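# Move the white-capped square bottle from fridge to workbench

## Task

Remove the square bottle that has a white cap from the refrigerator (its left door is already fixed open) and set it upright on the workbench, without disturbing anything else inside the refrigerator. The bottle must not topple or be left leaning, or the task fails.

## Robot and tools

ROBOT. A LinearBot: a base that can drive in any direction, a column about 1.7 m high, and a carriage that rides the column (lift_m). The carriage holds two identical six-joint arms, left and right, each with a two-finger gripper. Arm bases sit roughly 0.57 m + lift_m above the floor; carriage parts hang about 0.15 m lower than that. A hand reaches up to 0.78 m from its shoulder but only about 0.38 m beneath its arm base. The hand is about 0.16 m long, 0.1 m wide (0.14 m opened); each fingertip narrows to about 0.005 m. Parked arm: joints 1-6 = 0, 0.05, 0.05, 1.45, 0, 0; both parked, the robot is about 0.85 m wide and 0.65 m long. Cameras: carriage_camera (fixed, facing forward, tilted about 20 degrees down), left_wrist_camera and right_wrist_camera (look out past the fingertips).

FRAMES. Base frame: metres, origin on the floor below the base centre, x forward, y left, z up. Results give left_hand and right_hand in this frame: the point between that hand's finger pads, plus quat_wxyz (hand z runs along the fingers, fingers open along hand y; (1,0,0,0) is a hand pointing straight up with joints 1, 5, 6 at 0). base_odometry is in the frame the base had at scene start, heading in rad (left positive, -3.142 to 3.142); it only counts wheel rotation, so slip shows up as travel and turns can drift a degree or two. Hand readings often sit a bit above the real hand, especially at long reach.

move. One action per call. "base" holds exactly one key, a relative offset measured from the base position in the latest reported state: translate_m (metres, forward +, -2 to 2), strafe_m (metres, left +, -2 to 2) or rotate_rad (radians, counter-clockwise +, -6.3 to 6.3). "joints" is one flat object of absolute targets, one key per joint, each arm named separately: lift_m (0 to 1 m); left_joint1_rad..left_joint6_rad and right_joint1_rad..right_joint6_rad; left_gripper_m and right_gripper_m (pad gap, 0 to 0.093 m). Joint ranges and meaning (same for both arms): joint1 -2.617 to 3.054, vertical-axis swing, 0 forward, + to the left; joint2 0 to 3.141, shoulder (0 upper arm back and level, 1.57 upright, 3.14 forward and level); joint3 0 to 3.141, elbow (0 folded, 3.14 straight); joint4 -1.57 to 1.57, wrist pitch, + lifts the fingertips; joint5 -1.57 to 1.57, wrist yaw, + swings the fingertips right (opposite sense to joint1); joint6 -2.094 to 2.094, roll about the finger axis, + clockwise viewed from the forearm. Joints you leave out keep their previous targets. Optional "speeds" caps top speed for this action only: translate_m and strafe_m 0.02-0.5 m/s, rotate_rad 0.05-1.57 rad/s, lift_m 0.08-0.25 m/s (maximum is the default). Optional min_time_s (0.1-8 s) makes each arm and gripper motion take at least that long; this keeps hand paths straighter. "cameras": list of camera names, ["all"] or omitted for all, [] for none. An action lasts at most 15 s; base moves time out after 14 s. An empty move just reports state and images.

wait(seconds 0-10) lets the scene run and reports like an empty move. zoom_image(camera, region [x0,y0,x1,y1] in pixels, at most 504x504, origin top-left) enlarges part of that camera's latest image (672x504). read_manual gives only licence texts. finished_scene(scene) ends the current scene permanently; the bottle must already be standing on the bench and stay there.

RESULTS. "move" says done when all motions finished, otherwise the worst status. base_status and joint_status per motion: done (for the base: wheels turned the commanded amount, slip possible); off_target (stopped short, may still push); contact_stop or time_out (target dropped, holds where it stopped); not_followed (a safety check blocked an arm command, usually arms too close; the robot may keep trying); limit_stop_at_motor_heat (blocked by a heat stop, resend the target). on_its_own lists uncommanded behaviour; "held at" is a target, not a reading. motor_effort is percent of maximum, sign toward larger joint values, bracket = peak in the last action; readings have sizeable error. If lift effort drops while lowering, a hand or its load is resting on something. Joint torques for joints 1-3 wrap at ±28 N m. Gripper reading while firmly holding a rigid item is up to 0.005 m below its width; 0.000-0.002 means closed on nothing. For a firm grip command about 0.005 m below the first-touch reading; to release, command well above the reading. MOTOR HOT appears at 75 °C; at 100 °C an OVER-TEMPERATURE FAULT drops that arm and its load for 30-60 s or more. Pictures list camera order; images may lag the state slightly.

CAUTIONS. If a call is refused or a stop interrupts it, the remaining move, wait and finished_scene calls in the same reply are skipped. While you reason the robot keeps its last command and the scene keeps running, so do not leave arms stretched or loaded: park them to cool. About 1 kg in a level hand sags it 7-25 cm; a fully extended arm may not lift 1 kg. The base stops on wheel effort but ignores the arms, so a drive can bend an arm against the fridge; check joint_positions. Arms have no contact stop and spring back when freed. After being stopped by contact, back off about 0.2 m (or turn back). Never reverse under a table edge into the column. Keep the carriage low and loads close when driving or pushing; tipping is permanent. Do not let the arms strike or press each other. Avoid drops, slams, releasing a moving bottle, knocking the other fridge items, and hard pushes.

Each tool is called after "Call:" by a JSON object that holds its "method" and its "body", one argument or row to a line.

## Session

Call:
{"method": "move", "body": {

}}

Scene clock: 0.00 s.
Joint torques (N m): no reading
base_odometry: x=+0.000 y=+0.000 heading=+0.000
base_status: not commanded
joint_positions: lift_m=+0.300 left_joint1_rad=-0.009 left_joint2_rad=+0.041 left_joint3_rad=+0.063 left_joint4_rad=+1.426 left_joint5_rad=-0.048 left_joint6_rad=+0.016 left_gripper_m=+0.09396 right_joint1_rad=-0.005 right_joint2_rad=+0.049 right_joint3_rad=+0.049 right_joint4_rad=+1.428 right_joint5_rad=-0.037 right_joint6_rad=+0.004 right_gripper_m=+0.09396
joint_status: not commanded
motor_effort: lift_m=+24 drive_wheels=+0
left_hand: x=+0.2631 y=+0.3097 z=+1.2857 quat_wxyz=(+0.998, -0.023, +0.062, +0.005) (m; base frame)
right_hand: x=+0.2693 y=-0.2956 z=+1.2820 quat_wxyz=(+0.997, -0.018, +0.072, +0.000) (m; base frame)
pictures: carriage_camera, left_wrist_camera, right_wrist_camera

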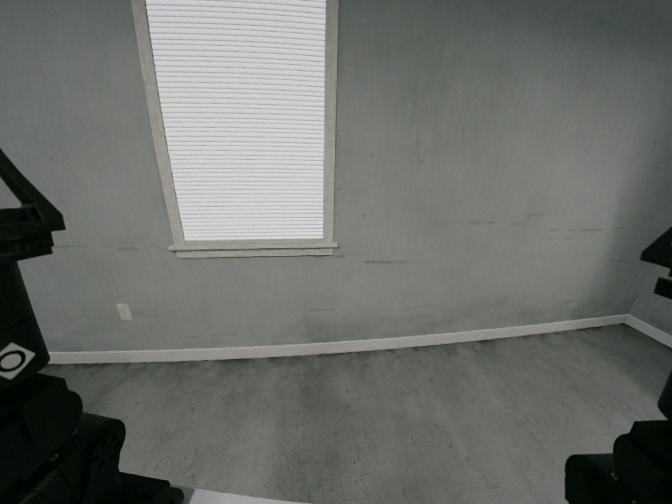

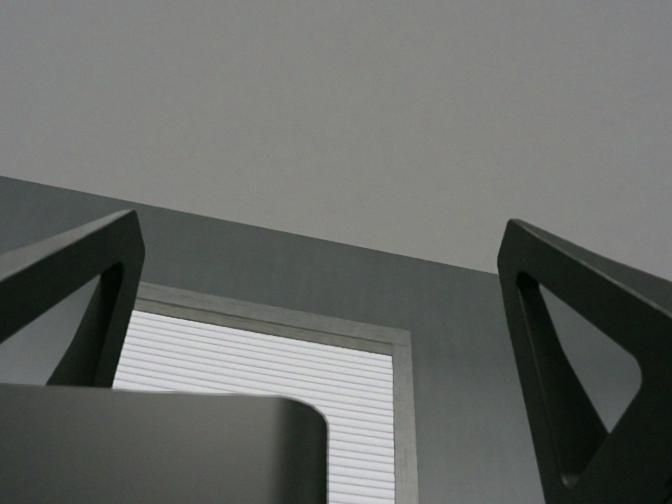

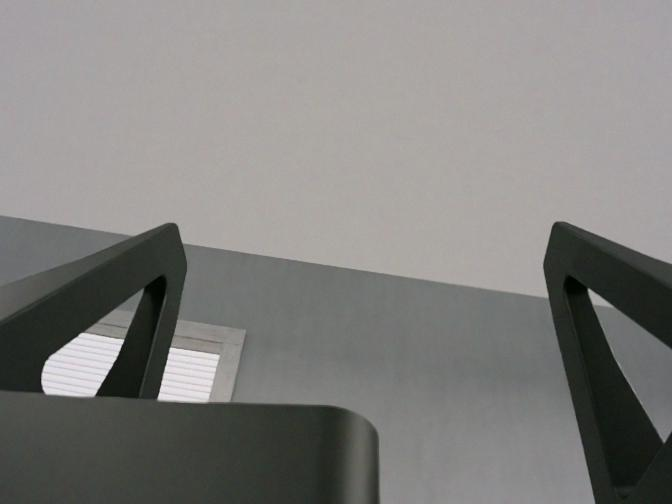

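Call:
{"method": "move", "body": {
  "base": {"rotate_rad": 1.2},
  "cameras": ["carriage_camera"]
}}

Call:
{"method": "move", "body": {
  "base": {"rotate_rad": 1.2},
  "cameras": ["carriage_camera"]
}}

Call:
{"method": "move", "body": {
  "base": {"rotate_rad": 1.2},
  "cameras": ["carriage_camera"]
}}

Call:
{"method": "move", "body": {
  "base": {"rotate_rad": 1.2},
  "cameras": ["carriage_camera"]
}}

Scene clock: 12.73 s.
Joint torques (N m): left_arm=[0.34 3.89 4.82 -0.08 0 0] | right_arm=[-0.01 3.17 6.17 -0.16 0.01 -0.15]
move: done
base_odometry: x=+0.000 y=+0.000 heading=+1.200
base_status: done
joint_positions: lift_m=+0.300 left_joint1_rad=-0.009 left_joint2_rad=+0.041 left_joint3_rad=+0.063 left_joint4_rad=+1.425 left_joint5_rad=-0.048 left_joint6_rad=+0.016 left_gripper_m=+0.09396 right_joint1_rad=-0.005 right_joint2_rad=+0.049 right_joint3_rad=+0.049 right_joint4_rad=+1.426 right_joint5_rad=-0.037 right_joint6_rad=+0.004 right_gripper_m=+0.09396
joint_status: not commanded
motor_effort: lift_m=+24(24) drive_wheels=+2(12)
left_hand: x=+0.2632 y=+0.3097 z=+1.2857 quat_wxyz=(+0.998, -0.023, +0.062, +0.005) (m; base frame)
right_hand: x=+0.2699 y=-0.2956 z=+1.2819 quat_wxyz=(+0.997, -0.018, +0.073, +0.000) (m; base frame)
pictures: carriage_camera

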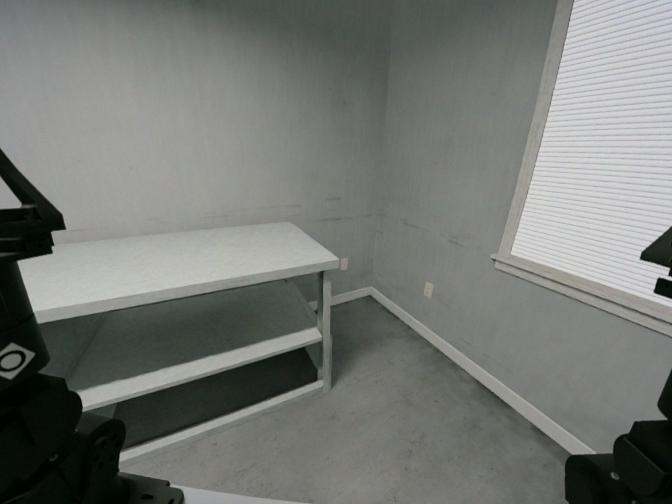

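Scene clock: 15.47 s.
Joint torques (N m): left_arm=[0.36 3.89 4.79 -0.08 0 0] | right_arm=[0.03 3.17 6.16 -0.14 0.01 -0.15]
move: done
base_odometry: x=+0.000 y=+0.000 heading=+2.400
base_status: done
joint_positions: lift_m=+0.300 left_joint1_rad=-0.009 left_joint2_rad=+0.041 left_joint3_rad=+0.063 left_joint4_rad=+1.425 left_joint5_rad=-0.048 left_joint6_rad=+0.016 left_gripper_m=+0.09397 right_joint1_rad=-0.005 right_joint2_rad=+0.049 right_joint3_rad=+0.049 right_joint4_rad=+1.425 right_joint5_rad=-0.037 right_joint6_rad=+0.004 right_gripper_m=+0.09397
joint_status: not commanded
motor_effort: lift_m=+24(24) drive_wheels=+5(13)
left_hand: x=+0.2633 y=+0.3097 z=+1.2857 quat_wxyz=(+0.998, -0.023, +0.062, +0.005) (m; base frame)
right_hand: x=+0.2702 y=-0.2956 z=+1.2819 quat_wxyz=(+0.997, -0.018, +0.073, +0.000) (m; base frame)
pictures: carriage_camera

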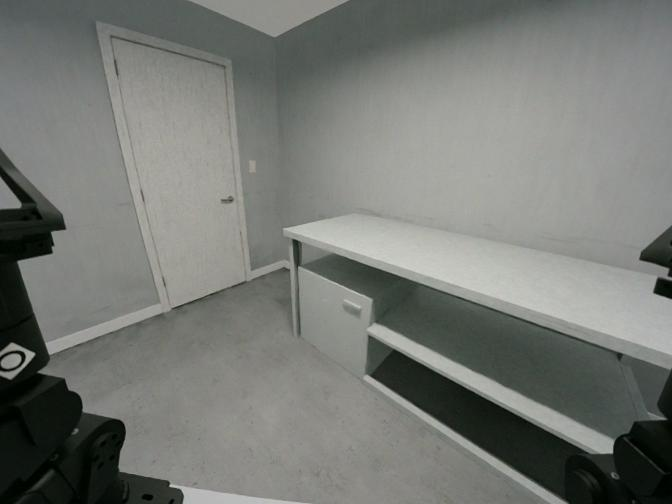

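Scene clock: 18.20 s.
Joint torques (N m): left_arm=[0.34 3.86 4.79 -0.07 0 0.01] | right_arm=[0.05 3.14 6.16 -0.13 0.01 -0.16]
move: done
base_odometry: x=+0.000 y=+0.000 heading=-2.684
base_status: done
joint_positions: lift_m=+0.300 left_joint1_rad=-0.009 left_joint2_rad=+0.041 left_joint3_rad=+0.063 left_joint4_rad=+1.424 left_joint5_rad=-0.048 left_joint6_rad=+0.016 left_gripper_m=+0.09398 right_joint1_rad=-0.005 right_joint2_rad=+0.049 right_joint3_rad=+0.049 right_joint4_rad=+1.424 right_joint5_rad=-0.037 right_joint6_rad=+0.004 right_gripper_m=+0.09398
joint_status: not commanded
motor_effort: lift_m=+24(24) drive_wheels=+4(13)
left_hand: x=+0.2634 y=+0.3097 z=+1.2857 quat_wxyz=(+0.998, -0.023, +0.063, +0.005) (m; base frame)
right_hand: x=+0.2703 y=-0.2956 z=+1.2818 quat_wxyz=(+0.997, -0.018, +0.074, +0.001) (m; base frame)
pictures: carriage_camera

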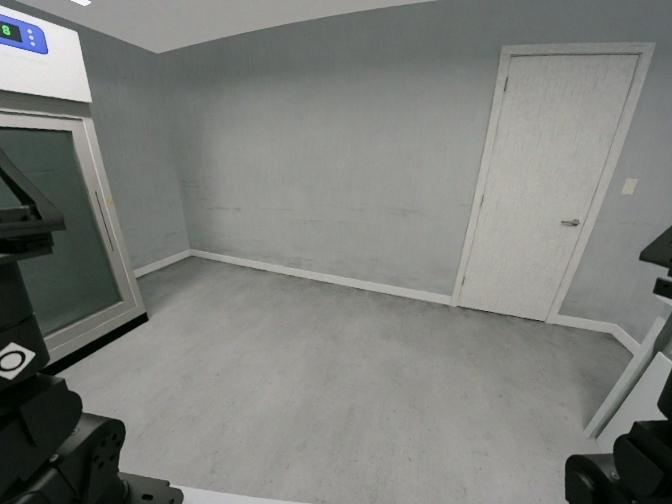

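Scene clock: 20.93 s.
Joint torques (N m): left_arm=[0.32 3.89 4.82 -0.07 0 0] | right_arm=[0.05 3.17 6.16 -0.13 0 -0.15]
move: done
base_odometry: x=+0.000 y=+0.000 heading=-1.484
base_status: done
joint_positions: lift_m=+0.300 left_joint1_rad=-0.009 left_joint2_rad=+0.041 left_joint3_rad=+0.063 left_joint4_rad=+1.424 left_joint5_rad=-0.048 left_joint6_rad=+0.016 left_gripper_m=+0.09398 right_joint1_rad=-0.005 right_joint2_rad=+0.049 right_joint3_rad=+0.049 right_joint4_rad=+1.424 right_joint5_rad=-0.037 right_joint6_rad=+0.004 right_gripper_m=+0.09398
joint_status: not commanded
motor_effort: lift_m=+24(24) drive_wheels=+5(14)
left_hand: x=+0.2634 y=+0.3097 z=+1.2857 quat_wxyz=(+0.998, -0.023, +0.063, +0.005) (m; base frame)
right_hand: x=+0.2704 y=-0.2956 z=+1.2818 quat_wxyz=(+0.997, -0.018, +0.074, +0.001) (m; base frame)
pictures: carriage_camera

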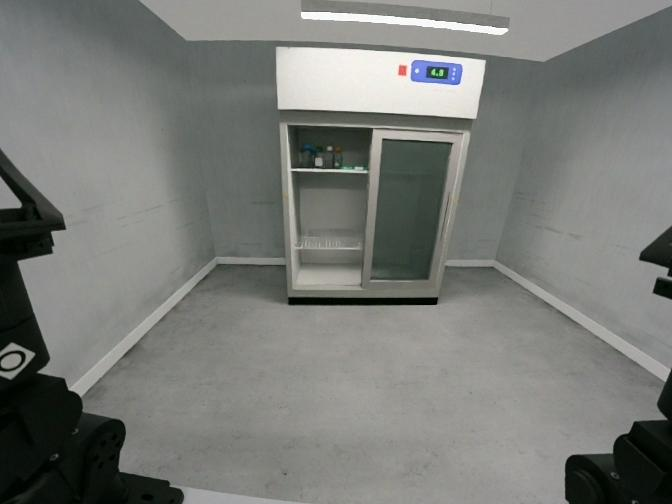

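Call:
{"method": "zoom_image", "body": {
  "camera": "carriage_camera",
  "region": [270, 110, 390, 200]
}}

Call:
{"method": "zoom_image", "body": {
  "camera": "carriage_camera",
  "region": [240, 30, 520, 320]
}}

Scaled by 4.200 from the camera's 672x504 image, which has a finer 960x720 frame.

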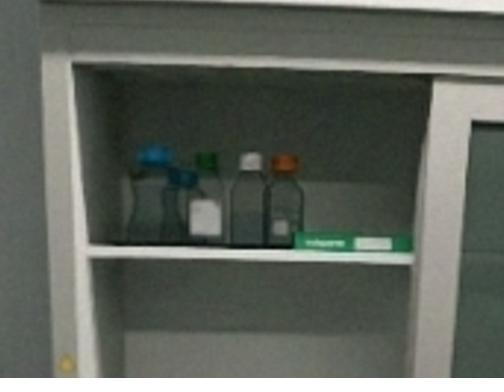

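Scaled by 1.738 from the camera's 672x504 image, which has a finer 960x720 frame.

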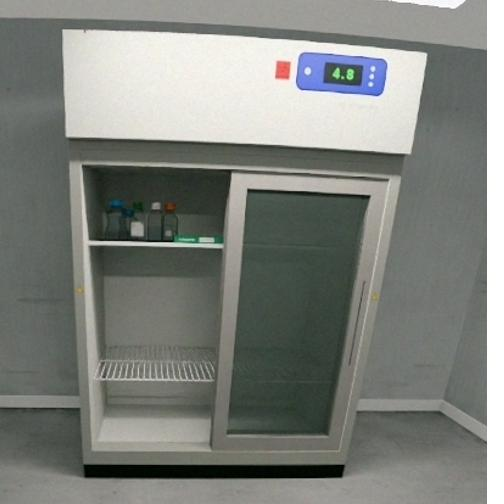

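Call:
{"method": "move", "body": {
  "base": {"rotate_rad": -0.087},
  "joints": {"lift_m": 0.42},
  "cameras": []
}}

Call:
{"method": "move", "body": {
  "base": {"translate_m": 0.9},
  "cameras": ["carriage_camera"]
}}

Call:
{"method": "zoom_image", "body": {
  "camera": "carriage_camera",
  "region": [160, 80, 340, 215]
}}

Scene clock: 119.07 s.
Joint torques (N m): left_arm=[0.32 3.89 4.79 -0.06 0.01 0.01] | right_arm=[0.05 3.19 6.13 -0.17 0.01 -0.15]
move: done
base_odometry: x=+0.000 y=+0.000 heading=-1.571
base_status: done
joint_positions: lift_m=+0.420 left_joint1_rad=-0.009 left_joint2_rad=+0.041 left_joint3_rad=+0.063 left_joint4_rad=+1.424 left_joint5_rad=-0.048 left_joint6_rad=+0.016 left_gripper_m=+0.09398 right_joint1_rad=-0.005 right_joint2_rad=+0.049 right_joint3_rad=+0.049 right_joint4_rad=+1.426 right_joint5_rad=-0.037 right_joint6_rad=+0.004 right_gripper_m=+0.09398
joint_status: all done
motor_effort: lift_m=+25(32) drive_wheels=-5(9)
left_hand: x=+0.2634 y=+0.3097 z=+1.4056 quat_wxyz=(+0.998, -0.023, +0.063, +0.005) (m; base frame)
right_hand: x=+0.2700 y=-0.2956 z=+1.4018 quat_wxyz=(+0.997, -0.018, +0.073, +0.000) (m; base frame)
pictures: none
No camera images: "cameras" was empty.

Scene clock: 123.13 s.
Joint torques (N m): left_arm=[0.34 3.92 4.78 -0.06 -0.01 0.01] | right_arm=[0.06 3.17 6.16 -0.14 0 -0.15]
move: done
base_odometry: x=+0.001 y=-0.900 heading=-1.570
base_status: done
joint_positions: lift_m=+0.420 left_joint1_rad=-0.009 left_joint2_rad=+0.041 left_joint3_rad=+0.063 left_joint4_rad=+1.424 left_joint5_rad=-0.048 left_joint6_rad=+0.016 left_gripper_m=+0.09398 right_joint1_rad=-0.005 right_joint2_rad=+0.049 right_joint3_rad=+0.049 right_joint4_rad=+1.426 right_joint5_rad=-0.037 right_joint6_rad=+0.004 right_gripper_m=+0.09398
joint_status: not commanded
motor_effort: lift_m=+25(25) drive_wheels=-6(18)
left_hand: x=+0.2635 y=+0.3097 z=+1.4055 quat_wxyz=(+0.998, -0.023, +0.063, +0.005) (m; base frame)
right_hand: x=+0.2700 y=-0.2956 z=+1.4018 quat_wxyz=(+0.997, -0.018, +0.073, +0.000) (m; base frame)
pictures: carriage_camera
camera_calibration:
carriage_camera: T_world_to_cam=[[0.0454457, -0.998547, 0.0289474, -0.0427829], [-0.353787, -0.0431872, -0.934329, 1.34087], [0.934221, 0.03222, -0.355235, 0.379226], [0, 0, 0, 1]] pos_world=[0.122044, 0.00296896, 1.38877]

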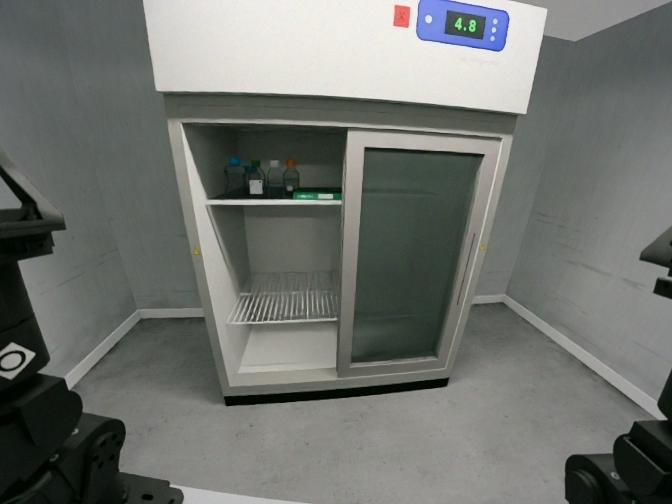

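Scaled by 2.800 from the camera's 672x504 image, which has a finer 960x720 frame.

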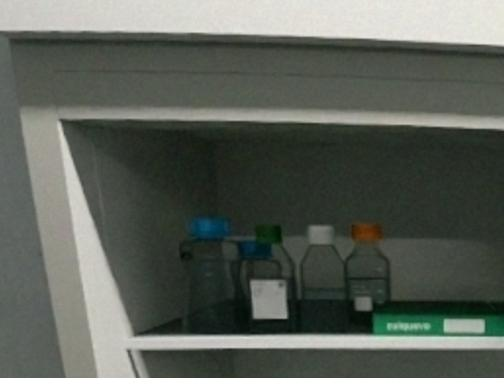

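Call:
{"method": "move", "body": {
  "base": {"rotate_rad": 0.17},
  "joints": {"lift_m": 0.5},
  "cameras": []
}}

Call:
{"method": "move", "body": {
  "base": {"strafe_m": -0.17},
  "cameras": []
}}

Call:
{"method": "move", "body": {
  "base": {"translate_m": 0.3},
  "cameras": ["carriage_camera"]
}}

Call:
{"method": "zoom_image", "body": {
  "camera": "carriage_camera",
  "region": [180, 90, 400, 255]
}}

Scene clock: 179.27 s.
Joint torques (N m): left_arm=[0.34 3.85 4.85 -0.06 -0.01 0] | right_arm=[0.09 3.17 6.17 -0.16 0 -0.15]
move: done
base_odometry: x=+0.001 y=-0.900 heading=-1.400
base_status: done
joint_positions: lift_m=+0.500 left_joint1_rad=-0.009 left_joint2_rad=+0.041 left_joint3_rad=+0.063 left_joint4_rad=+1.424 left_joint5_rad=-0.048 left_joint6_rad=+0.016 left_gripper_m=+0.09398 right_joint1_rad=-0.005 right_joint2_rad=+0.049 right_joint3_rad=+0.049 right_joint4_rad=+1.426 right_joint5_rad=-0.037 right_joint6_rad=+0.004 right_gripper_m=+0.09398
joint_status: all done
motor_effort: lift_m=+26(31) drive_wheels=+5(9)
left_hand: x=+0.2636 y=+0.3097 z=+1.4855 quat_wxyz=(+0.998, -0.023, +0.063, +0.005) (m; base frame)
right_hand: x=+0.2699 y=-0.2956 z=+1.4817 quat_wxyz=(+0.997, -0.018, +0.073, +0.000) (m; base frame)
pictures: none
No camera images: "cameras" was empty.

Scene clock: 181.20 s.
Joint torques (N m): left_arm=[0.34 3.88 4.79 -0.07 0 0.01] | right_arm=[-0.06 3.17 6.16 -0.15 0 -0.15]
move: done
base_odometry: x=-0.167 y=-0.929 heading=-1.400
base_status: done
joint_positions: lift_m=+0.500 left_joint1_rad=-0.009 left_joint2_rad=+0.041 left_joint3_rad=+0.063 left_joint4_rad=+1.424 left_joint5_rad=-0.048 left_joint6_rad=+0.016 left_gripper_m=+0.09398 right_joint1_rad=-0.004 right_joint2_rad=+0.049 right_joint3_rad=+0.049 right_joint4_rad=+1.426 right_joint5_rad=-0.037 right_joint6_rad=+0.004 right_gripper_m=+0.09398
joint_status: not commanded
motor_effort: lift_m=+26(26) drive_wheels=-9(13)
left_hand: x=+0.2636 y=+0.3097 z=+1.4855 quat_wxyz=(+0.998, -0.023, +0.063, +0.005) (m; base frame)
right_hand: x=+0.2699 y=-0.2956 z=+1.4817 quat_wxyz=(+0.997, -0.018, +0.073, +0.001) (m; base frame)
pictures: none
No camera images: "cameras" was empty.

Scene clock: 183.67 s.
Joint torques (N m): left_arm=[0.35 3.92 4.81 -0.08 0 0.01] | right_arm=[-0.02 3.17 6.22 -0.15 0.01 -0.15]
move: done
base_odometry: x=-0.116 y=-1.225 heading=-1.400
base_status: done
joint_positions: lift_m=+0.500 left_joint1_rad=-0.009 left_joint2_rad=+0.041 left_joint3_rad=+0.063 left_joint4_rad=+1.424 left_joint5_rad=-0.048 left_joint6_rad=+0.016 left_gripper_m=+0.09398 right_joint1_rad=-0.004 right_joint2_rad=+0.049 right_joint3_rad=+0.049 right_joint4_rad=+1.425 right_joint5_rad=-0.037 right_joint6_rad=+0.004 right_gripper_m=+0.09398
joint_status: not commanded
motor_effort: lift_m=+26(26) drive_wheels=-4(11)
left_hand: x=+0.2636 y=+0.3097 z=+1.4855 quat_wxyz=(+0.998, -0.023, +0.063, +0.005) (m; base frame)
right_hand: x=+0.2701 y=-0.2956 z=+1.4817 quat_wxyz=(+0.997, -0.018, +0.073, +0.001) (m; base frame)
pictures: carriage_camera
camera_calibration:
carriage_camera: T_world_to_cam=[[0.0454457, -0.998547, 0.0289474, -0.0450968], [-0.353787, -0.0431872, -0.934329, 1.41556], [0.934221, 0.03222, -0.355235, 0.407622], [0, 0, 0, 1]] pos_world=[0.122044, 0.00296896, 1.4687]

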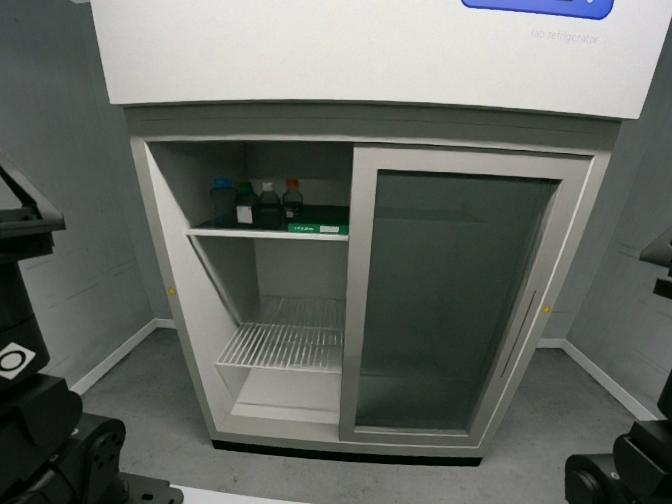

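Scaled by 2.291 from the camera's 672x504 image, which has a finer 960x720 frame.

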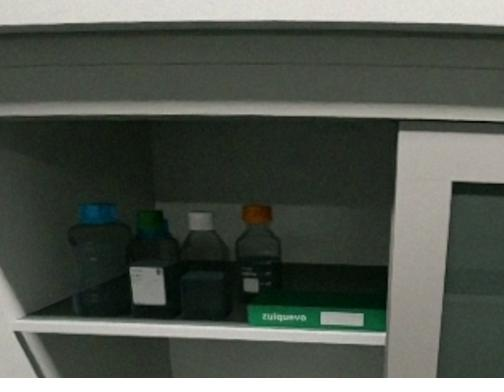

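Call:
{"method": "move", "body": {
  "joints": {"lift_m": 0.534, "left_joint1_rad": 0.0, "left_joint2_rad": 1.9, "left_joint3_rad": 1.4, "left_joint4_rad": 0.5, "left_joint5_rad": 0.0, "left_joint6_rad": 0.0, "left_gripper_m": 0.075},
  "min_time_s": 3,
  "cameras": ["carriage_camera", "left_wrist_camera"]
}}

Scene clock: 249.20 s.
Joint torques (N m): left_arm=[0.79 -10.36 8.72 2.21 0.07 -0.1] | right_arm=[-0.02 3.15 6.16 -0.14 0.01 -0.15]
move: done
base_odometry: x=-0.116 y=-1.225 heading=-1.400
base_status: not commanded
joint_positions: lift_m=+0.534 left_joint1_rad=-0.005 left_joint2_rad=+1.893 left_joint3_rad=+1.367 left_joint4_rad=+0.507 left_joint5_rad=-0.010 left_joint6_rad=+0.009 left_gripper_m=+0.07514 right_joint1_rad=-0.004 right_joint2_rad=+0.049 right_joint3_rad=+0.049 right_joint4_rad=+1.425 right_joint5_rad=-0.037 right_joint6_rad=+0.004 right_gripper_m=+0.09398
joint_status: all done
motor_effort: lift_m=+26(31) drive_wheels=+6(10)
left_hand: x=+0.8243 y=+0.3004 z=+1.3742 quat_wxyz=(+0.700, +0.002, +0.714, +0.005) (m; base frame)
right_hand: x=+0.2701 y=-0.2956 z=+1.5157 quat_wxyz=(+0.997, -0.018, +0.073, +0.001) (m; base frame)
pictures: carriage_camera, left_wrist_camera
camera_calibration:
carriage_camera: T_world_to_cam=[[0.0454457, -0.998547, 0.0289474, -0.0460809], [-0.353787, -0.0431872, -0.934329, 1.44732], [0.934221, 0.03222, -0.355235, 0.419698], [0, 0, 0, 1]] pos_world=[0.122044, 0.00296896, 1.5027]
left_wrist_camera: T_world_to_cam=[[0.0108273, -0.999688, 0.0225154, 0.259164], [-0.621812, -0.0243649, -0.782787, 1.595], [0.783091, -0.00552491, -0.621882, 0.334051], [0, 0, 0, 1]] pos_world=[0.727393, 0.299791, 1.45045]

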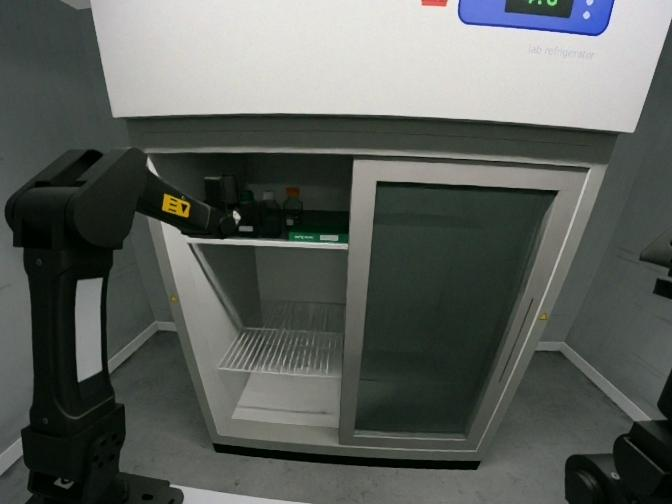

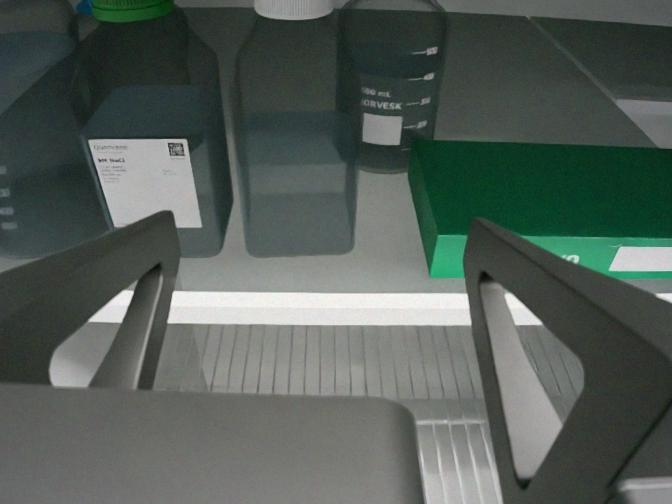

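Call:
{"method": "zoom_image", "body": {
  "camera": "carriage_camera",
  "region": [130, 130, 350, 270]
}}

Call:
{"method": "zoom_image", "body": {
  "camera": "left_wrist_camera",
  "region": [100, 0, 520, 315]
}}

Scaled by 2.291 from the camera's 672x504 image, which has a finer 960x720 frame.

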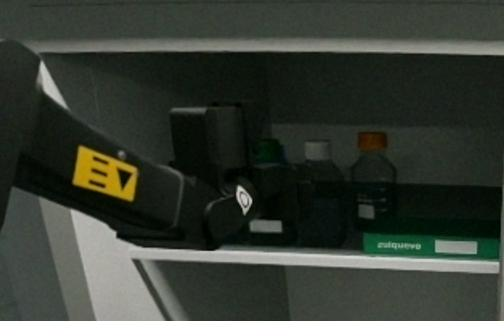

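Scaled by 1.200 from the camera's 672x504 image, which has a finer 960x720 frame.

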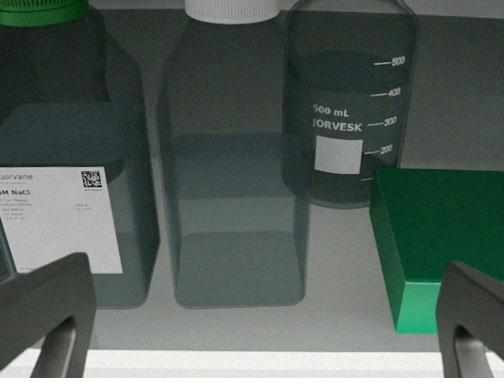

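Call:
{"method": "move", "body": {
  "base": {"strafe_m": 0.02},
  "joints": {"lift_m": 0.554},
  "cameras": []
}}

Call:
{"method": "move", "body": {
  "base": {"translate_m": 0.1},
  "speeds": {"translate_m": 0.15},
  "cameras": ["left_wrist_camera", "carriage_camera"]
}}

Call:
{"method": "zoom_image", "body": {
  "camera": "carriage_camera",
  "region": [100, 130, 380, 290]
}}

Scene clock: 322.33 s.
Joint torques (N m): left_arm=[0.38 -11.14 7.91 2.28 0.04 -0.1] | right_arm=[0.05 3.15 6.16 -0.15 0.01 -0.15]
move: done
base_odometry: x=-0.096 y=-1.222 heading=-1.400
base_status: done
joint_positions: lift_m=+0.554 left_joint1_rad=+0.000 left_joint2_rad=+1.901 left_joint3_rad=+1.377 left_joint4_rad=+0.500 left_joint5_rad=-0.007 left_joint6_rad=+0.009 left_gripper_m=+0.07514 right_joint1_rad=-0.005 right_joint2_rad=+0.049 right_joint3_rad=+0.049 right_joint4_rad=+1.426 right_joint5_rad=-0.037 right_joint6_rad=+0.004 right_gripper_m=+0.09398
joint_status: all done
motor_effort: lift_m=+26(32) drive_wheels=-2(11)
left_hand: x=+0.8265 y=+0.3028 z=+1.3930 quat_wxyz=(+0.699, +0.001, +0.715, +0.006) (m; base frame)
right_hand: x=+0.2700 y=-0.2956 z=+1.5357 quat_wxyz=(+0.997, -0.018, +0.073, +0.001) (m; base frame)
pictures: none
No camera images: "cameras" was empty.

Scene clock: 323.97 s.
Joint torques (N m): left_arm=[0.38 -11.14 8.09 2.29 0.04 -0.09] | right_arm=[0.05 3.18 6.19 -0.16 0 -0.16]
move: done
base_odometry: x=-0.079 y=-1.320 heading=-1.400
base_status: done
joint_positions: lift_m=+0.554 left_joint1_rad=+0.000 left_joint2_rad=+1.901 left_joint3_rad=+1.377 left_joint4_rad=+0.500 left_joint5_rad=-0.007 left_joint6_rad=+0.009 left_gripper_m=+0.07514 right_joint1_rad=-0.005 right_joint2_rad=+0.049 right_joint3_rad=+0.049 right_joint4_rad=+1.426 right_joint5_rad=-0.037 right_joint6_rad=+0.004 right_gripper_m=+0.09398
joint_status: not commanded
motor_effort: lift_m=+26(26) drive_wheels=-1(11)
left_hand: x=+0.8265 y=+0.3028 z=+1.3930 quat_wxyz=(+0.699, +0.001, +0.715, +0.006) (m; base frame)
right_hand: x=+0.2698 y=-0.2956 z=+1.5357 quat_wxyz=(+0.997, -0.018, +0.073, +0.001) (m; base frame)
pictures: carriage_camera, left_wrist_camera
camera_calibration:
carriage_camera: T_world_to_cam=[[0.0454457, -0.998547, 0.0289474, -0.0466606], [-0.353787, -0.0431872, -0.934329, 1.46603], [0.934221, 0.03222, -0.355235, 0.426813], [0, 0, 0, 1]] pos_world=[0.122044, 0.00296896, 1.52272]
left_wrist_camera: T_world_to_cam=[[0.0128468, -0.999655, 0.0228952, 0.258917], [-0.625339, -0.0258991, -0.779923, 1.61048], [0.780247, -0.00429777, -0.625457, 0.351021], [0, 0, 0, 1]] pos_world=[0.72989, 0.302046, 1.46967]

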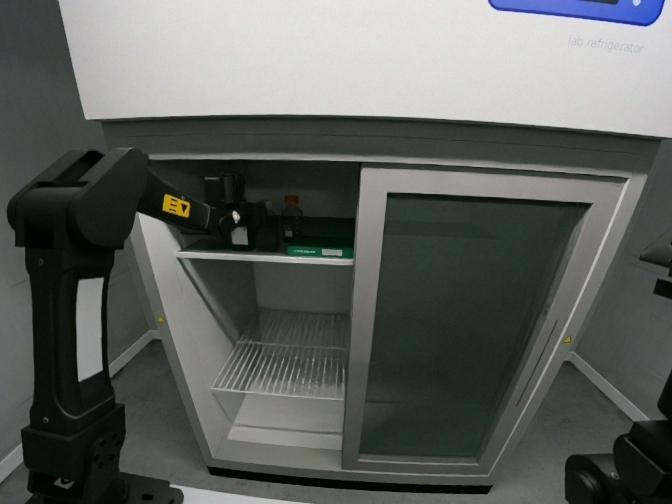

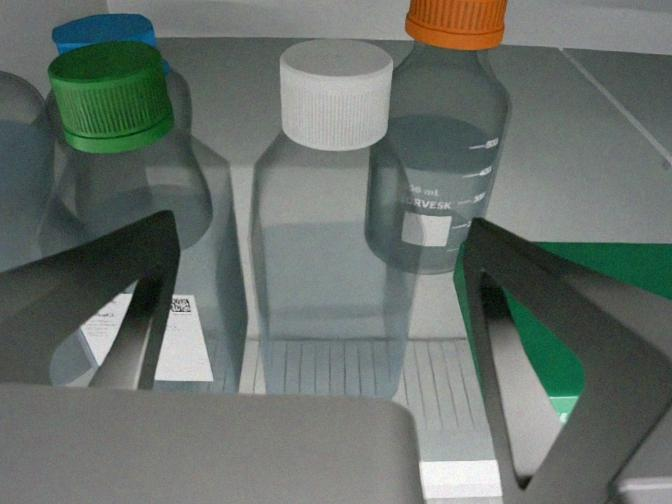

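Scaled by 1.800 from the camera's 672x504 image, which has a finer 960x720 frame.

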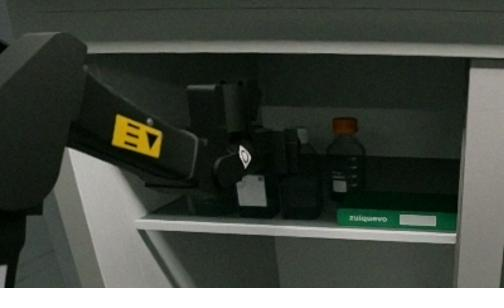

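Call:
{"method": "move", "body": {
  "base": {"strafe_m": -0.003},
  "joints": {"lift_m": 0.561, "left_gripper_m": 0.07},
  "cameras": []
}}

Call:
{"method": "move", "body": {
  "base": {"translate_m": 0.079},
  "speeds": {"translate_m": 0.1},
  "cameras": ["left_wrist_camera", "carriage_camera"]
}}

Call:
{"method": "zoom_image", "body": {
  "camera": "carriage_camera",
  "region": [100, 130, 380, 290]
}}

Scene clock: 357.57 s.
Joint torques (N m): left_arm=[0.49 -11.12 7.79 2.29 0.02 -0.09] | right_arm=[0.12 3.11 6.17 -0.15 0.01 -0.15]
move: done
base_odometry: x=-0.082 y=-1.321 heading=-1.400
base_status: done
joint_positions: lift_m=+0.561 left_joint1_rad=-0.002 left_joint2_rad=+1.902 left_joint3_rad=+1.379 left_joint4_rad=+0.498 left_joint5_rad=-0.006 left_joint6_rad=+0.008 left_gripper_m=+0.07014 right_joint1_rad=-0.005 right_joint2_rad=+0.049 right_joint3_rad=+0.049 right_joint4_rad=+1.426 right_joint5_rad=-0.037 right_joint6_rad=+0.004 right_gripper_m=+0.09398
joint_status: all done
motor_effort: lift_m=+26(30) drive_wheels=+2(6)
left_hand: x=+0.8268 y=+0.3016 z=+1.3997 quat_wxyz=(+0.698, +0.002, +0.716, +0.004) (m; base frame)
right_hand: x=+0.2698 y=-0.2956 z=+1.5427 quat_wxyz=(+0.997, -0.018, +0.073, +0.001) (m; base frame)
pictures: none
No camera images: "cameras" was empty.

Scene clock: 359.17 s.
Joint torques (N m): left_arm=[0.47 -11.21 7.8 2.32 0.03 -0.09] | right_arm=[0.06 3.14 6.17 -0.16 0 -0.16]
move: done
base_odometry: x=-0.069 y=-1.398 heading=-1.400
base_status: done
joint_positions: lift_m=+0.561 left_joint1_rad=-0.002 left_joint2_rad=+1.902 left_joint3_rad=+1.379 left_joint4_rad=+0.498 left_joint5_rad=-0.006 left_joint6_rad=+0.008 left_gripper_m=+0.07014 right_joint1_rad=-0.005 right_joint2_rad=+0.049 right_joint3_rad=+0.049 right_joint4_rad=+1.427 right_joint5_rad=-0.037 right_joint6_rad=+0.004 right_gripper_m=+0.09398
joint_status: not commanded
motor_effort: lift_m=+26(26) drive_wheels=+4(11)
left_hand: x=+0.8268 y=+0.3016 z=+1.3995 quat_wxyz=(+0.698, +0.002, +0.716, +0.004) (m; base frame)
right_hand: x=+0.2697 y=-0.2956 z=+1.5427 quat_wxyz=(+0.997, -0.018, +0.072, +0.001) (m; base frame)
pictures: carriage_camera, left_wrist_camera
camera_calibration:
carriage_camera: T_world_to_cam=[[0.0454457, -0.998547, 0.0289474, -0.0468623], [-0.353787, -0.0431872, -0.934329, 1.47254], [0.934221, 0.03222, -0.355235, 0.429287], [0, 0, 0, 1]] pos_world=[0.122044, 0.00296896, 1.52969]
left_wrist_camera: T_world_to_cam=[[0.00984993, -0.99968, 0.0232905, 0.259528], [-0.626901, -0.0243195, -0.77872, 1.61483], [0.779037, -0.0069305, -0.62694, 0.358709], [0, 0, 0, 1]] pos_world=[0.730337, 0.301203, 1.47635]

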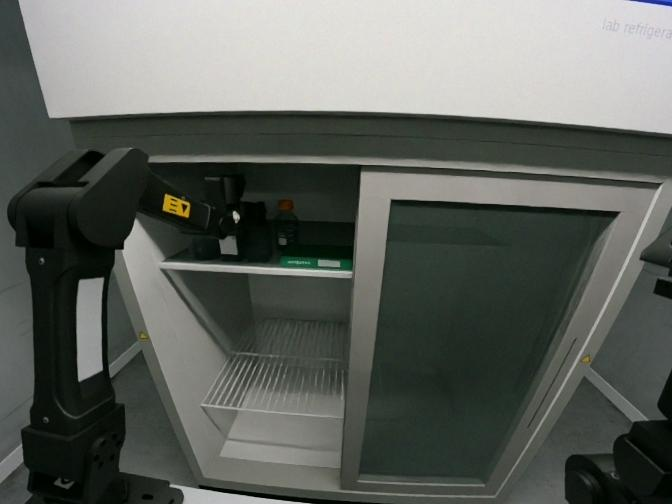

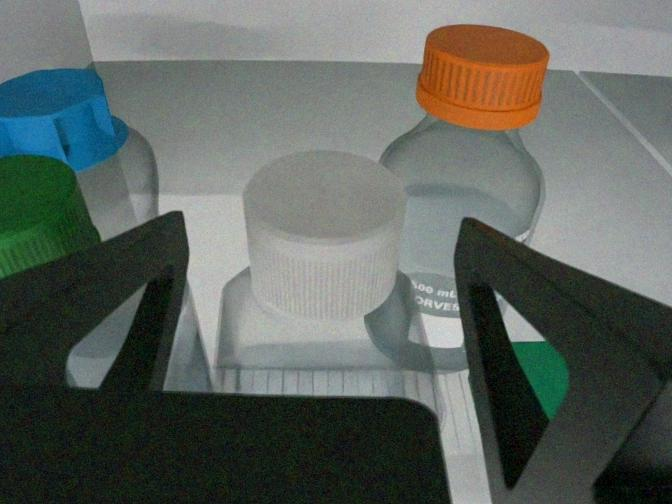

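Scaled by 1.800 from the camera's 672x504 image, which has a finer 960x720 frame.

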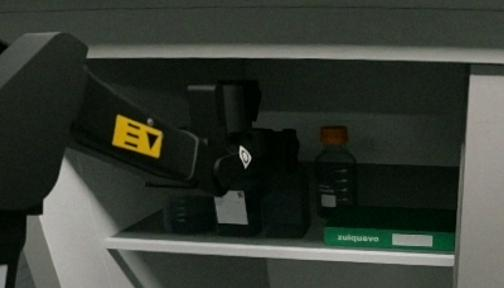

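Call:
{"method": "move", "body": {
  "joints": {"left_gripper_m": 0.036},
  "min_time_s": 2,
  "cameras": ["left_wrist_camera"]
}}

Scene clock: 376.23 s.
Joint torques (N m): left_arm=[0.51 -11.23 7.8 2.31 0.03 -0.09] | right_arm=[0.03 3.17 6.16 -0.17 0 -0.15]
move: done
base_odometry: x=-0.069 y=-1.398 heading=-1.400
base_status: not commanded
joint_positions: lift_m=+0.561 left_joint1_rad=-0.002 left_joint2_rad=+1.902 left_joint3_rad=+1.379 left_joint4_rad=+0.498 left_joint5_rad=-0.006 left_joint6_rad=+0.008 left_gripper_m=+0.03621 right_joint1_rad=-0.005 right_joint2_rad=+0.049 right_joint3_rad=+0.049 right_joint4_rad=+1.427 right_joint5_rad=-0.037 right_joint6_rad=+0.004 right_gripper_m=+0.09398
joint_status: all done
motor_effort: lift_m=+26(26) drive_wheels=+3(8)
left_hand: x=+0.8268 y=+0.3016 z=+1.3995 quat_wxyz=(+0.698, +0.002, +0.716, +0.004) (m; base frame)
right_hand: x=+0.2697 y=-0.2956 z=+1.5427 quat_wxyz=(+0.997, -0.018, +0.072, +0.001) (m; base frame)
pictures: left_wrist_camera
camera_calibration:
left_wrist_camera: T_world_to_cam=[[0.0094687, -0.999684, 0.0233003, 0.259765], [-0.62691, -0.024088, -0.778719, 1.61477], [0.779034, -0.00723373, -0.62694, 0.358802], [0, 0, 0, 1]] pos_world=[0.730337, 0.301175, 1.47635]

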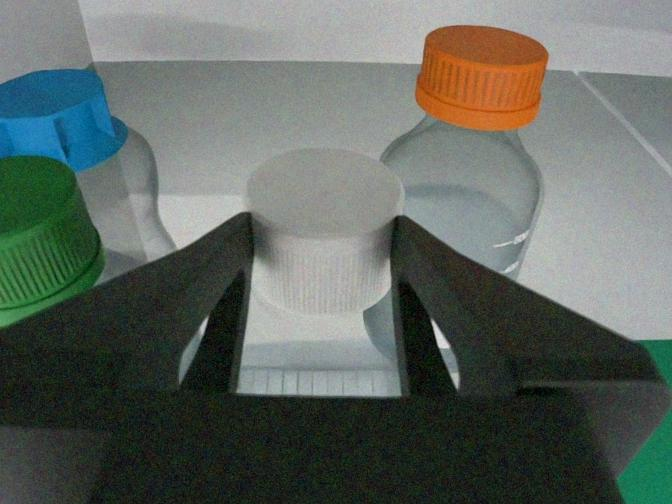

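Call:
{"method": "move", "body": {
  "joints": {"left_gripper_m": 0.027},
  "min_time_s": 1.5,
  "cameras": ["left_wrist_camera"]
}}

Scene clock: 383.73 s.
Joint torques (N m): left_arm=[0.46 -11.21 7.82 2.31 0.02 -0.09] | right_arm=[0.03 3.17 6.17 -0.16 0 -0.15]
move: done
base_odometry: x=-0.069 y=-1.398 heading=-1.400
base_status: not commanded
joint_positions: lift_m=+0.561 left_joint1_rad=-0.002 left_joint2_rad=+1.902 left_joint3_rad=+1.379 left_joint4_rad=+0.498 left_joint5_rad=-0.005 left_joint6_rad=+0.008 left_gripper_m=+0.02718 right_joint1_rad=-0.005 right_joint2_rad=+0.049 right_joint3_rad=+0.049 right_joint4_rad=+1.427 right_joint5_rad=-0.037 right_joint6_rad=+0.004 right_gripper_m=+0.09398
joint_status: all done
motor_effort: lift_m=+26(26) drive_wheels=+3(6)
left_hand: x=+0.8268 y=+0.3014 z=+1.3995 quat_wxyz=(+0.698, +0.002, +0.716, +0.004) (m; base frame)
right_hand: x=+0.2697 y=-0.2956 z=+1.5427 quat_wxyz=(+0.997, -0.018, +0.072, +0.001) (m; base frame)
pictures: left_wrist_camera
camera_calibration:
left_wrist_camera: T_world_to_cam=[[0.00870624, -0.99969, 0.0233199, 0.260239], [-0.626928, -0.0236251, -0.778719, 1.61464], [0.779028, -0.00784018, -0.62694, 0.358988], [0, 0, 0, 1]] pos_world=[0.730338, 0.301119, 1.47635]

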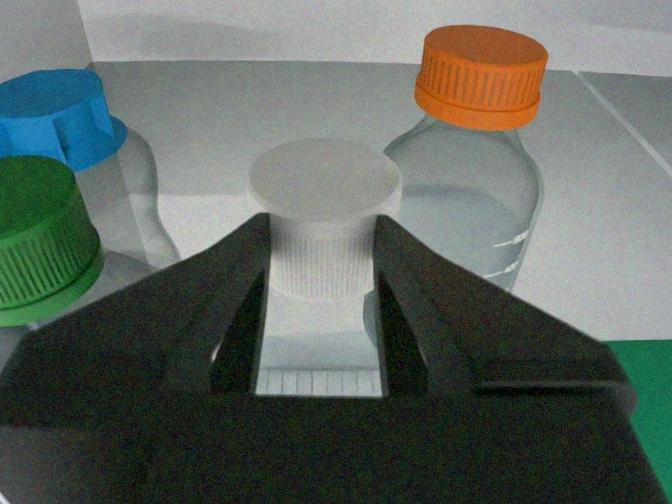

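Call:
{"method": "move", "body": {
  "joints": {"left_gripper_m": 0.063},
  "min_time_s": 1,
  "cameras": []
}}

Call:
{"method": "move", "body": {
  "base": {"translate_m": 0.027},
  "speeds": {"translate_m": 0.05},
  "cameras": ["left_wrist_camera"]
}}

Scene clock: 423.17 s.
Joint torques (N m): left_arm=[0.47 -11.19 7.82 2.31 0.02 -0.09] | right_arm=[0.05 3.17 6.16 -0.16 0.01 -0.15]
move: done
base_odometry: x=-0.069 y=-1.398 heading=-1.400
base_status: not commanded
joint_positions: lift_m=+0.561 left_joint1_rad=-0.002 left_joint2_rad=+1.902 left_joint3_rad=+1.379 left_joint4_rad=+0.498 left_joint5_rad=-0.005 left_joint6_rad=+0.008 left_gripper_m=+0.06285 right_joint1_rad=-0.005 right_joint2_rad=+0.049 right_joint3_rad=+0.049 right_joint4_rad=+1.427 right_joint5_rad=-0.037 right_joint6_rad=+0.004 right_gripper_m=+0.09398
joint_status: all done
motor_effort: lift_m=+26(26) drive_wheels=+4(5)
left_hand: x=+0.8268 y=+0.3014 z=+1.3995 quat_wxyz=(+0.698, +0.002, +0.716, +0.004) (m; base frame)
right_hand: x=+0.2697 y=-0.2956 z=+1.5427 quat_wxyz=(+0.997, -0.018, +0.072, +0.001) (m; base frame)
pictures: none
No camera images: "cameras" was empty.

Scene clock: 424.27 s.
Joint torques (N m): left_arm=[0.5 -11.22 7.8 2.32 0.02 -0.08] | right_arm=[0.05 3.17 6.17 -0.17 0.01 -0.15]
move: done
base_odometry: x=-0.064 y=-1.425 heading=-1.401
base_status: done
joint_positions: lift_m=+0.561 left_joint1_rad=-0.002 left_joint2_rad=+1.902 left_joint3_rad=+1.379 left_joint4_rad=+0.498 left_joint5_rad=-0.005 left_joint6_rad=+0.008 left_gripper_m=+0.06285 right_joint1_rad=-0.005 right_joint2_rad=+0.049 right_joint3_rad=+0.049 right_joint4_rad=+1.427 right_joint5_rad=-0.037 right_joint6_rad=+0.004 right_gripper_m=+0.09398
joint_status: not commanded
motor_effort: lift_m=+26(26) drive_wheels=-2(12)
left_hand: x=+0.8268 y=+0.3014 z=+1.3995 quat_wxyz=(+0.698, +0.002, +0.716, +0.004) (m; base frame)
right_hand: x=+0.2695 y=-0.2956 z=+1.5428 quat_wxyz=(+0.997, -0.018, +0.072, +0.001) (m; base frame)
pictures: left_wrist_camera
camera_calibration:
left_wrist_camera: T_world_to_cam=[[0.00870624, -0.99969, 0.0233199, 0.260239], [-0.626928, -0.0236251, -0.778719, 1.61464], [0.779028, -0.00784018, -0.62694, 0.358988], [0, 0, 0, 1]] pos_world=[0.730338, 0.301119, 1.47635]

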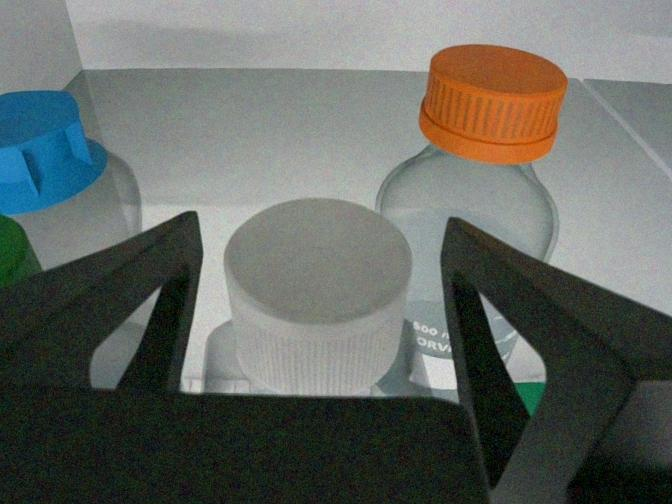

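Call:
{"method": "move", "body": {
  "joints": {"left_gripper_m": 0.034},
  "min_time_s": 1.5,
  "cameras": ["left_wrist_camera"]
}}

Scene clock: 434.67 s.
Joint torques (N m): left_arm=[0.47 -11.23 7.8 2.31 0.01 -0.09] | right_arm=[0.06 3.18 6.16 -0.17 0.01 -0.15]
move: off_target
base_odometry: x=-0.064 y=-1.425 heading=-1.401
base_status: not commanded
joint_positions: lift_m=+0.561 left_joint1_rad=-0.002 left_joint2_rad=+1.902 left_joint3_rad=+1.379 left_joint4_rad=+0.498 left_joint5_rad=-0.004 left_joint6_rad=+0.008 left_gripper_m=+0.04149 right_joint1_rad=-0.005 right_joint2_rad=+0.049 right_joint3_rad=+0.049 right_joint4_rad=+1.427 right_joint5_rad=-0.037 right_joint6_rad=+0.004 right_gripper_m=+0.09398
joint_status: left_gripper_m off_target (ended at +0.04151, target +0.03400)
motor_effort: lift_m=+26(26) drive_wheels=-3(6)
left_hand: x=+0.8268 y=+0.3013 z=+1.3995 quat_wxyz=(+0.698, +0.002, +0.716, +0.003) (m; base frame)
right_hand: x=+0.2695 y=-0.2956 z=+1.5428 quat_wxyz=(+0.997, -0.018, +0.072, +0.001) (m; base frame)
pictures: left_wrist_camera
camera_calibration:
left_wrist_camera: T_world_to_cam=[[0.00796333, -0.999678, 0.024102, 0.259624], [-0.626944, -0.0237685, -0.778701, 1.61467], [0.779023, -0.00890953, -0.626932, 0.359302], [0, 0, 0, 1]] pos_world=[0.730338, 0.30112, 1.47635]

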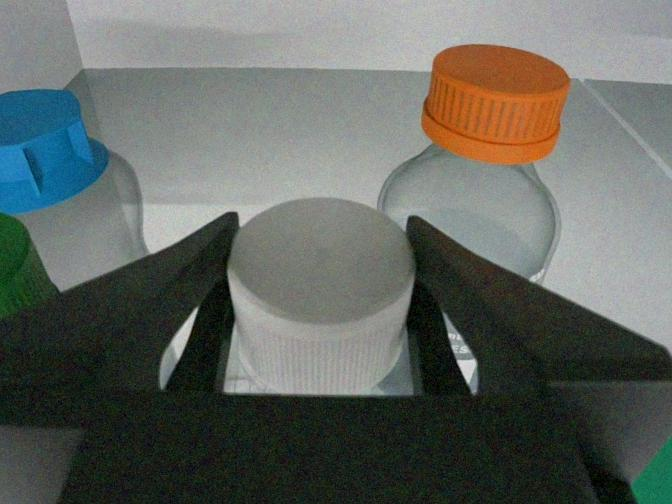

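Call:
{"method": "move", "body": {
  "joints": {"lift_m": 0.581},
  "speeds": {"lift_m": 0.08},
  "cameras": ["left_wrist_camera"]
}}

Scene clock: 452.73 s.
Joint torques (N m): left_arm=[0.49 -12.1 7.75 2.88 0 -0.1] | right_arm=[0.03 3.18 6.17 -0.18 0.01 -0.15]
move: done
base_odometry: x=-0.064 y=-1.425 heading=-1.401
base_status: not commanded
joint_positions: lift_m=+0.581 left_joint1_rad=-0.002 left_joint2_rad=+1.911 left_joint3_rad=+1.379 left_joint4_rad=+0.449 left_joint5_rad=-0.004 left_joint6_rad=+0.007 left_gripper_m=+0.04148 right_joint1_rad=-0.005 right_joint2_rad=+0.049 right_joint3_rad=+0.049 right_joint4_rad=+1.427 right_joint5_rad=-0.037 right_joint6_rad=+0.004 right_gripper_m=+0.09398
joint_status: all done
motor_effort: lift_m=+26(31) drive_wheels=+3(4)
left_hand: x=+0.8276 y=+0.3013 z=+1.4023 quat_wxyz=(+0.677, +0.002, +0.736, +0.003) (m; base frame)
right_hand: x=+0.2695 y=-0.2956 z=+1.5627 quat_wxyz=(+0.997, -0.018, +0.072, +0.001) (m; base frame)
pictures: left_wrist_camera
camera_calibration:
left_wrist_camera: T_world_to_cam=[[0.00942974, -0.999652, 0.0246369, 0.257576], [-0.670731, -0.0245965, -0.741293, 1.60145], [0.741641, -0.0095345, -0.670729, 0.452964], [0, 0, 0, 1]] pos_world=[0.735778, 0.301195, 1.48462]

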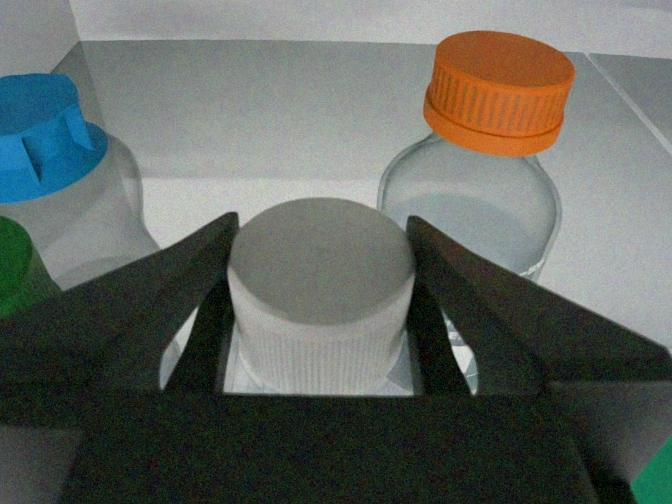

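Call:
{"method": "move", "body": {
  "joints": {"lift_m": 0.576, "left_joint4_rad": 0.59},
  "min_time_s": 1.5,
  "speeds": {"lift_m": 0.08},
  "cameras": ["left_wrist_camera", "carriage_camera"]
}}

Call:
{"method": "zoom_image", "body": {
  "camera": "carriage_camera",
  "region": [80, 120, 380, 300]
}}

Scene clock: 501.87 s.
Joint torques (N m): left_arm=[0.49 -12.6 7.77 3.53 0.01 -0.06] | right_arm=[0.03 3.15 6.15 -0.17 0.01 -0.16]
move: off_target
base_odometry: x=-0.064 y=-1.425 heading=-1.401
base_status: not commanded
joint_positions: lift_m=+0.576 left_joint1_rad=-0.002 left_joint2_rad=+1.917 left_joint3_rad=+1.379 left_joint4_rad=+0.484 left_joint5_rad=-0.004 left_joint6_rad=+0.005 left_gripper_m=+0.04148 right_joint1_rad=-0.005 right_joint2_rad=+0.049 right_joint3_rad=+0.049 right_joint4_rad=+1.427 right_joint5_rad=-0.037 right_joint6_rad=+0.004 right_gripper_m=+0.09398
joint_status: left_joint4_rad off_target (ended at +0.484, target +0.590); the others done
motor_effort: lift_m=+21(23) drive_wheels=+2(6)
left_hand: x=+0.8291 y=+0.3013 z=+1.4033 quat_wxyz=(+0.688, +0.001, +0.726, +0.003) (m; base frame)
right_hand: x=+0.2695 y=-0.2956 z=+1.5584 quat_wxyz=(+0.997, -0.018, +0.072, +0.001) (m; base frame)
pictures: carriage_camera, left_wrist_camera
camera_calibration:
carriage_camera: T_world_to_cam=[[0.0454457, -0.998547, 0.0289474, -0.0473143], [-0.353787, -0.0431872, -0.934329, 1.48713], [0.934221, 0.03222, -0.355235, 0.434834], [0, 0, 0, 1]] pos_world=[0.122044, 0.00296896, 1.5453]
left_wrist_camera: T_world_to_cam=[[0.0087629, -0.999621, 0.0261, 0.256026], [-0.648667, -0.0255467, -0.760644, 1.6123], [0.761022, -0.0102648, -0.648645, 0.405641], [0, 0, 0, 1]] pos_world=[0.734898, 0.301282, 1.48282]

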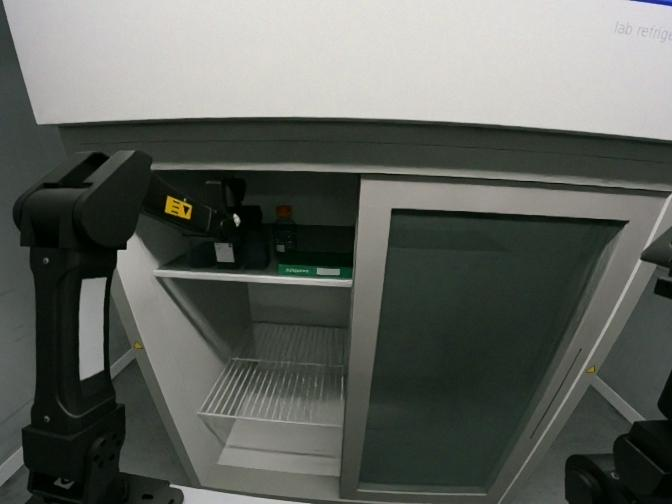

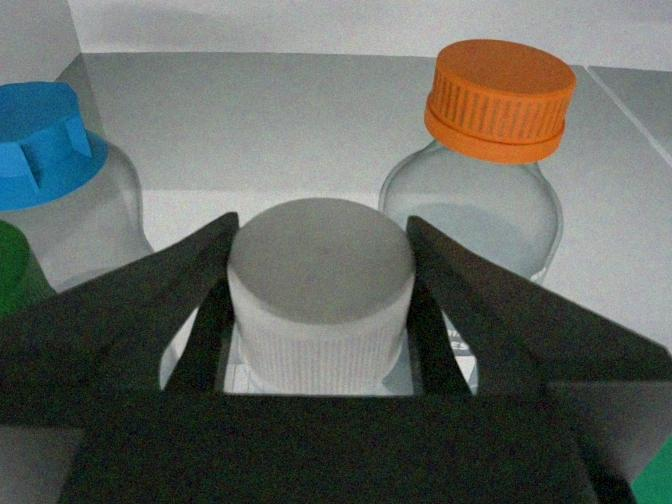

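Scaled by 1.680 from the camera's 672x504 image, which has a finer 960x720 frame.

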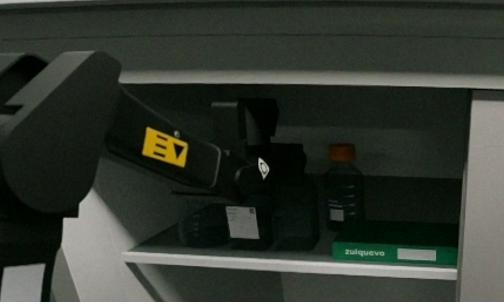

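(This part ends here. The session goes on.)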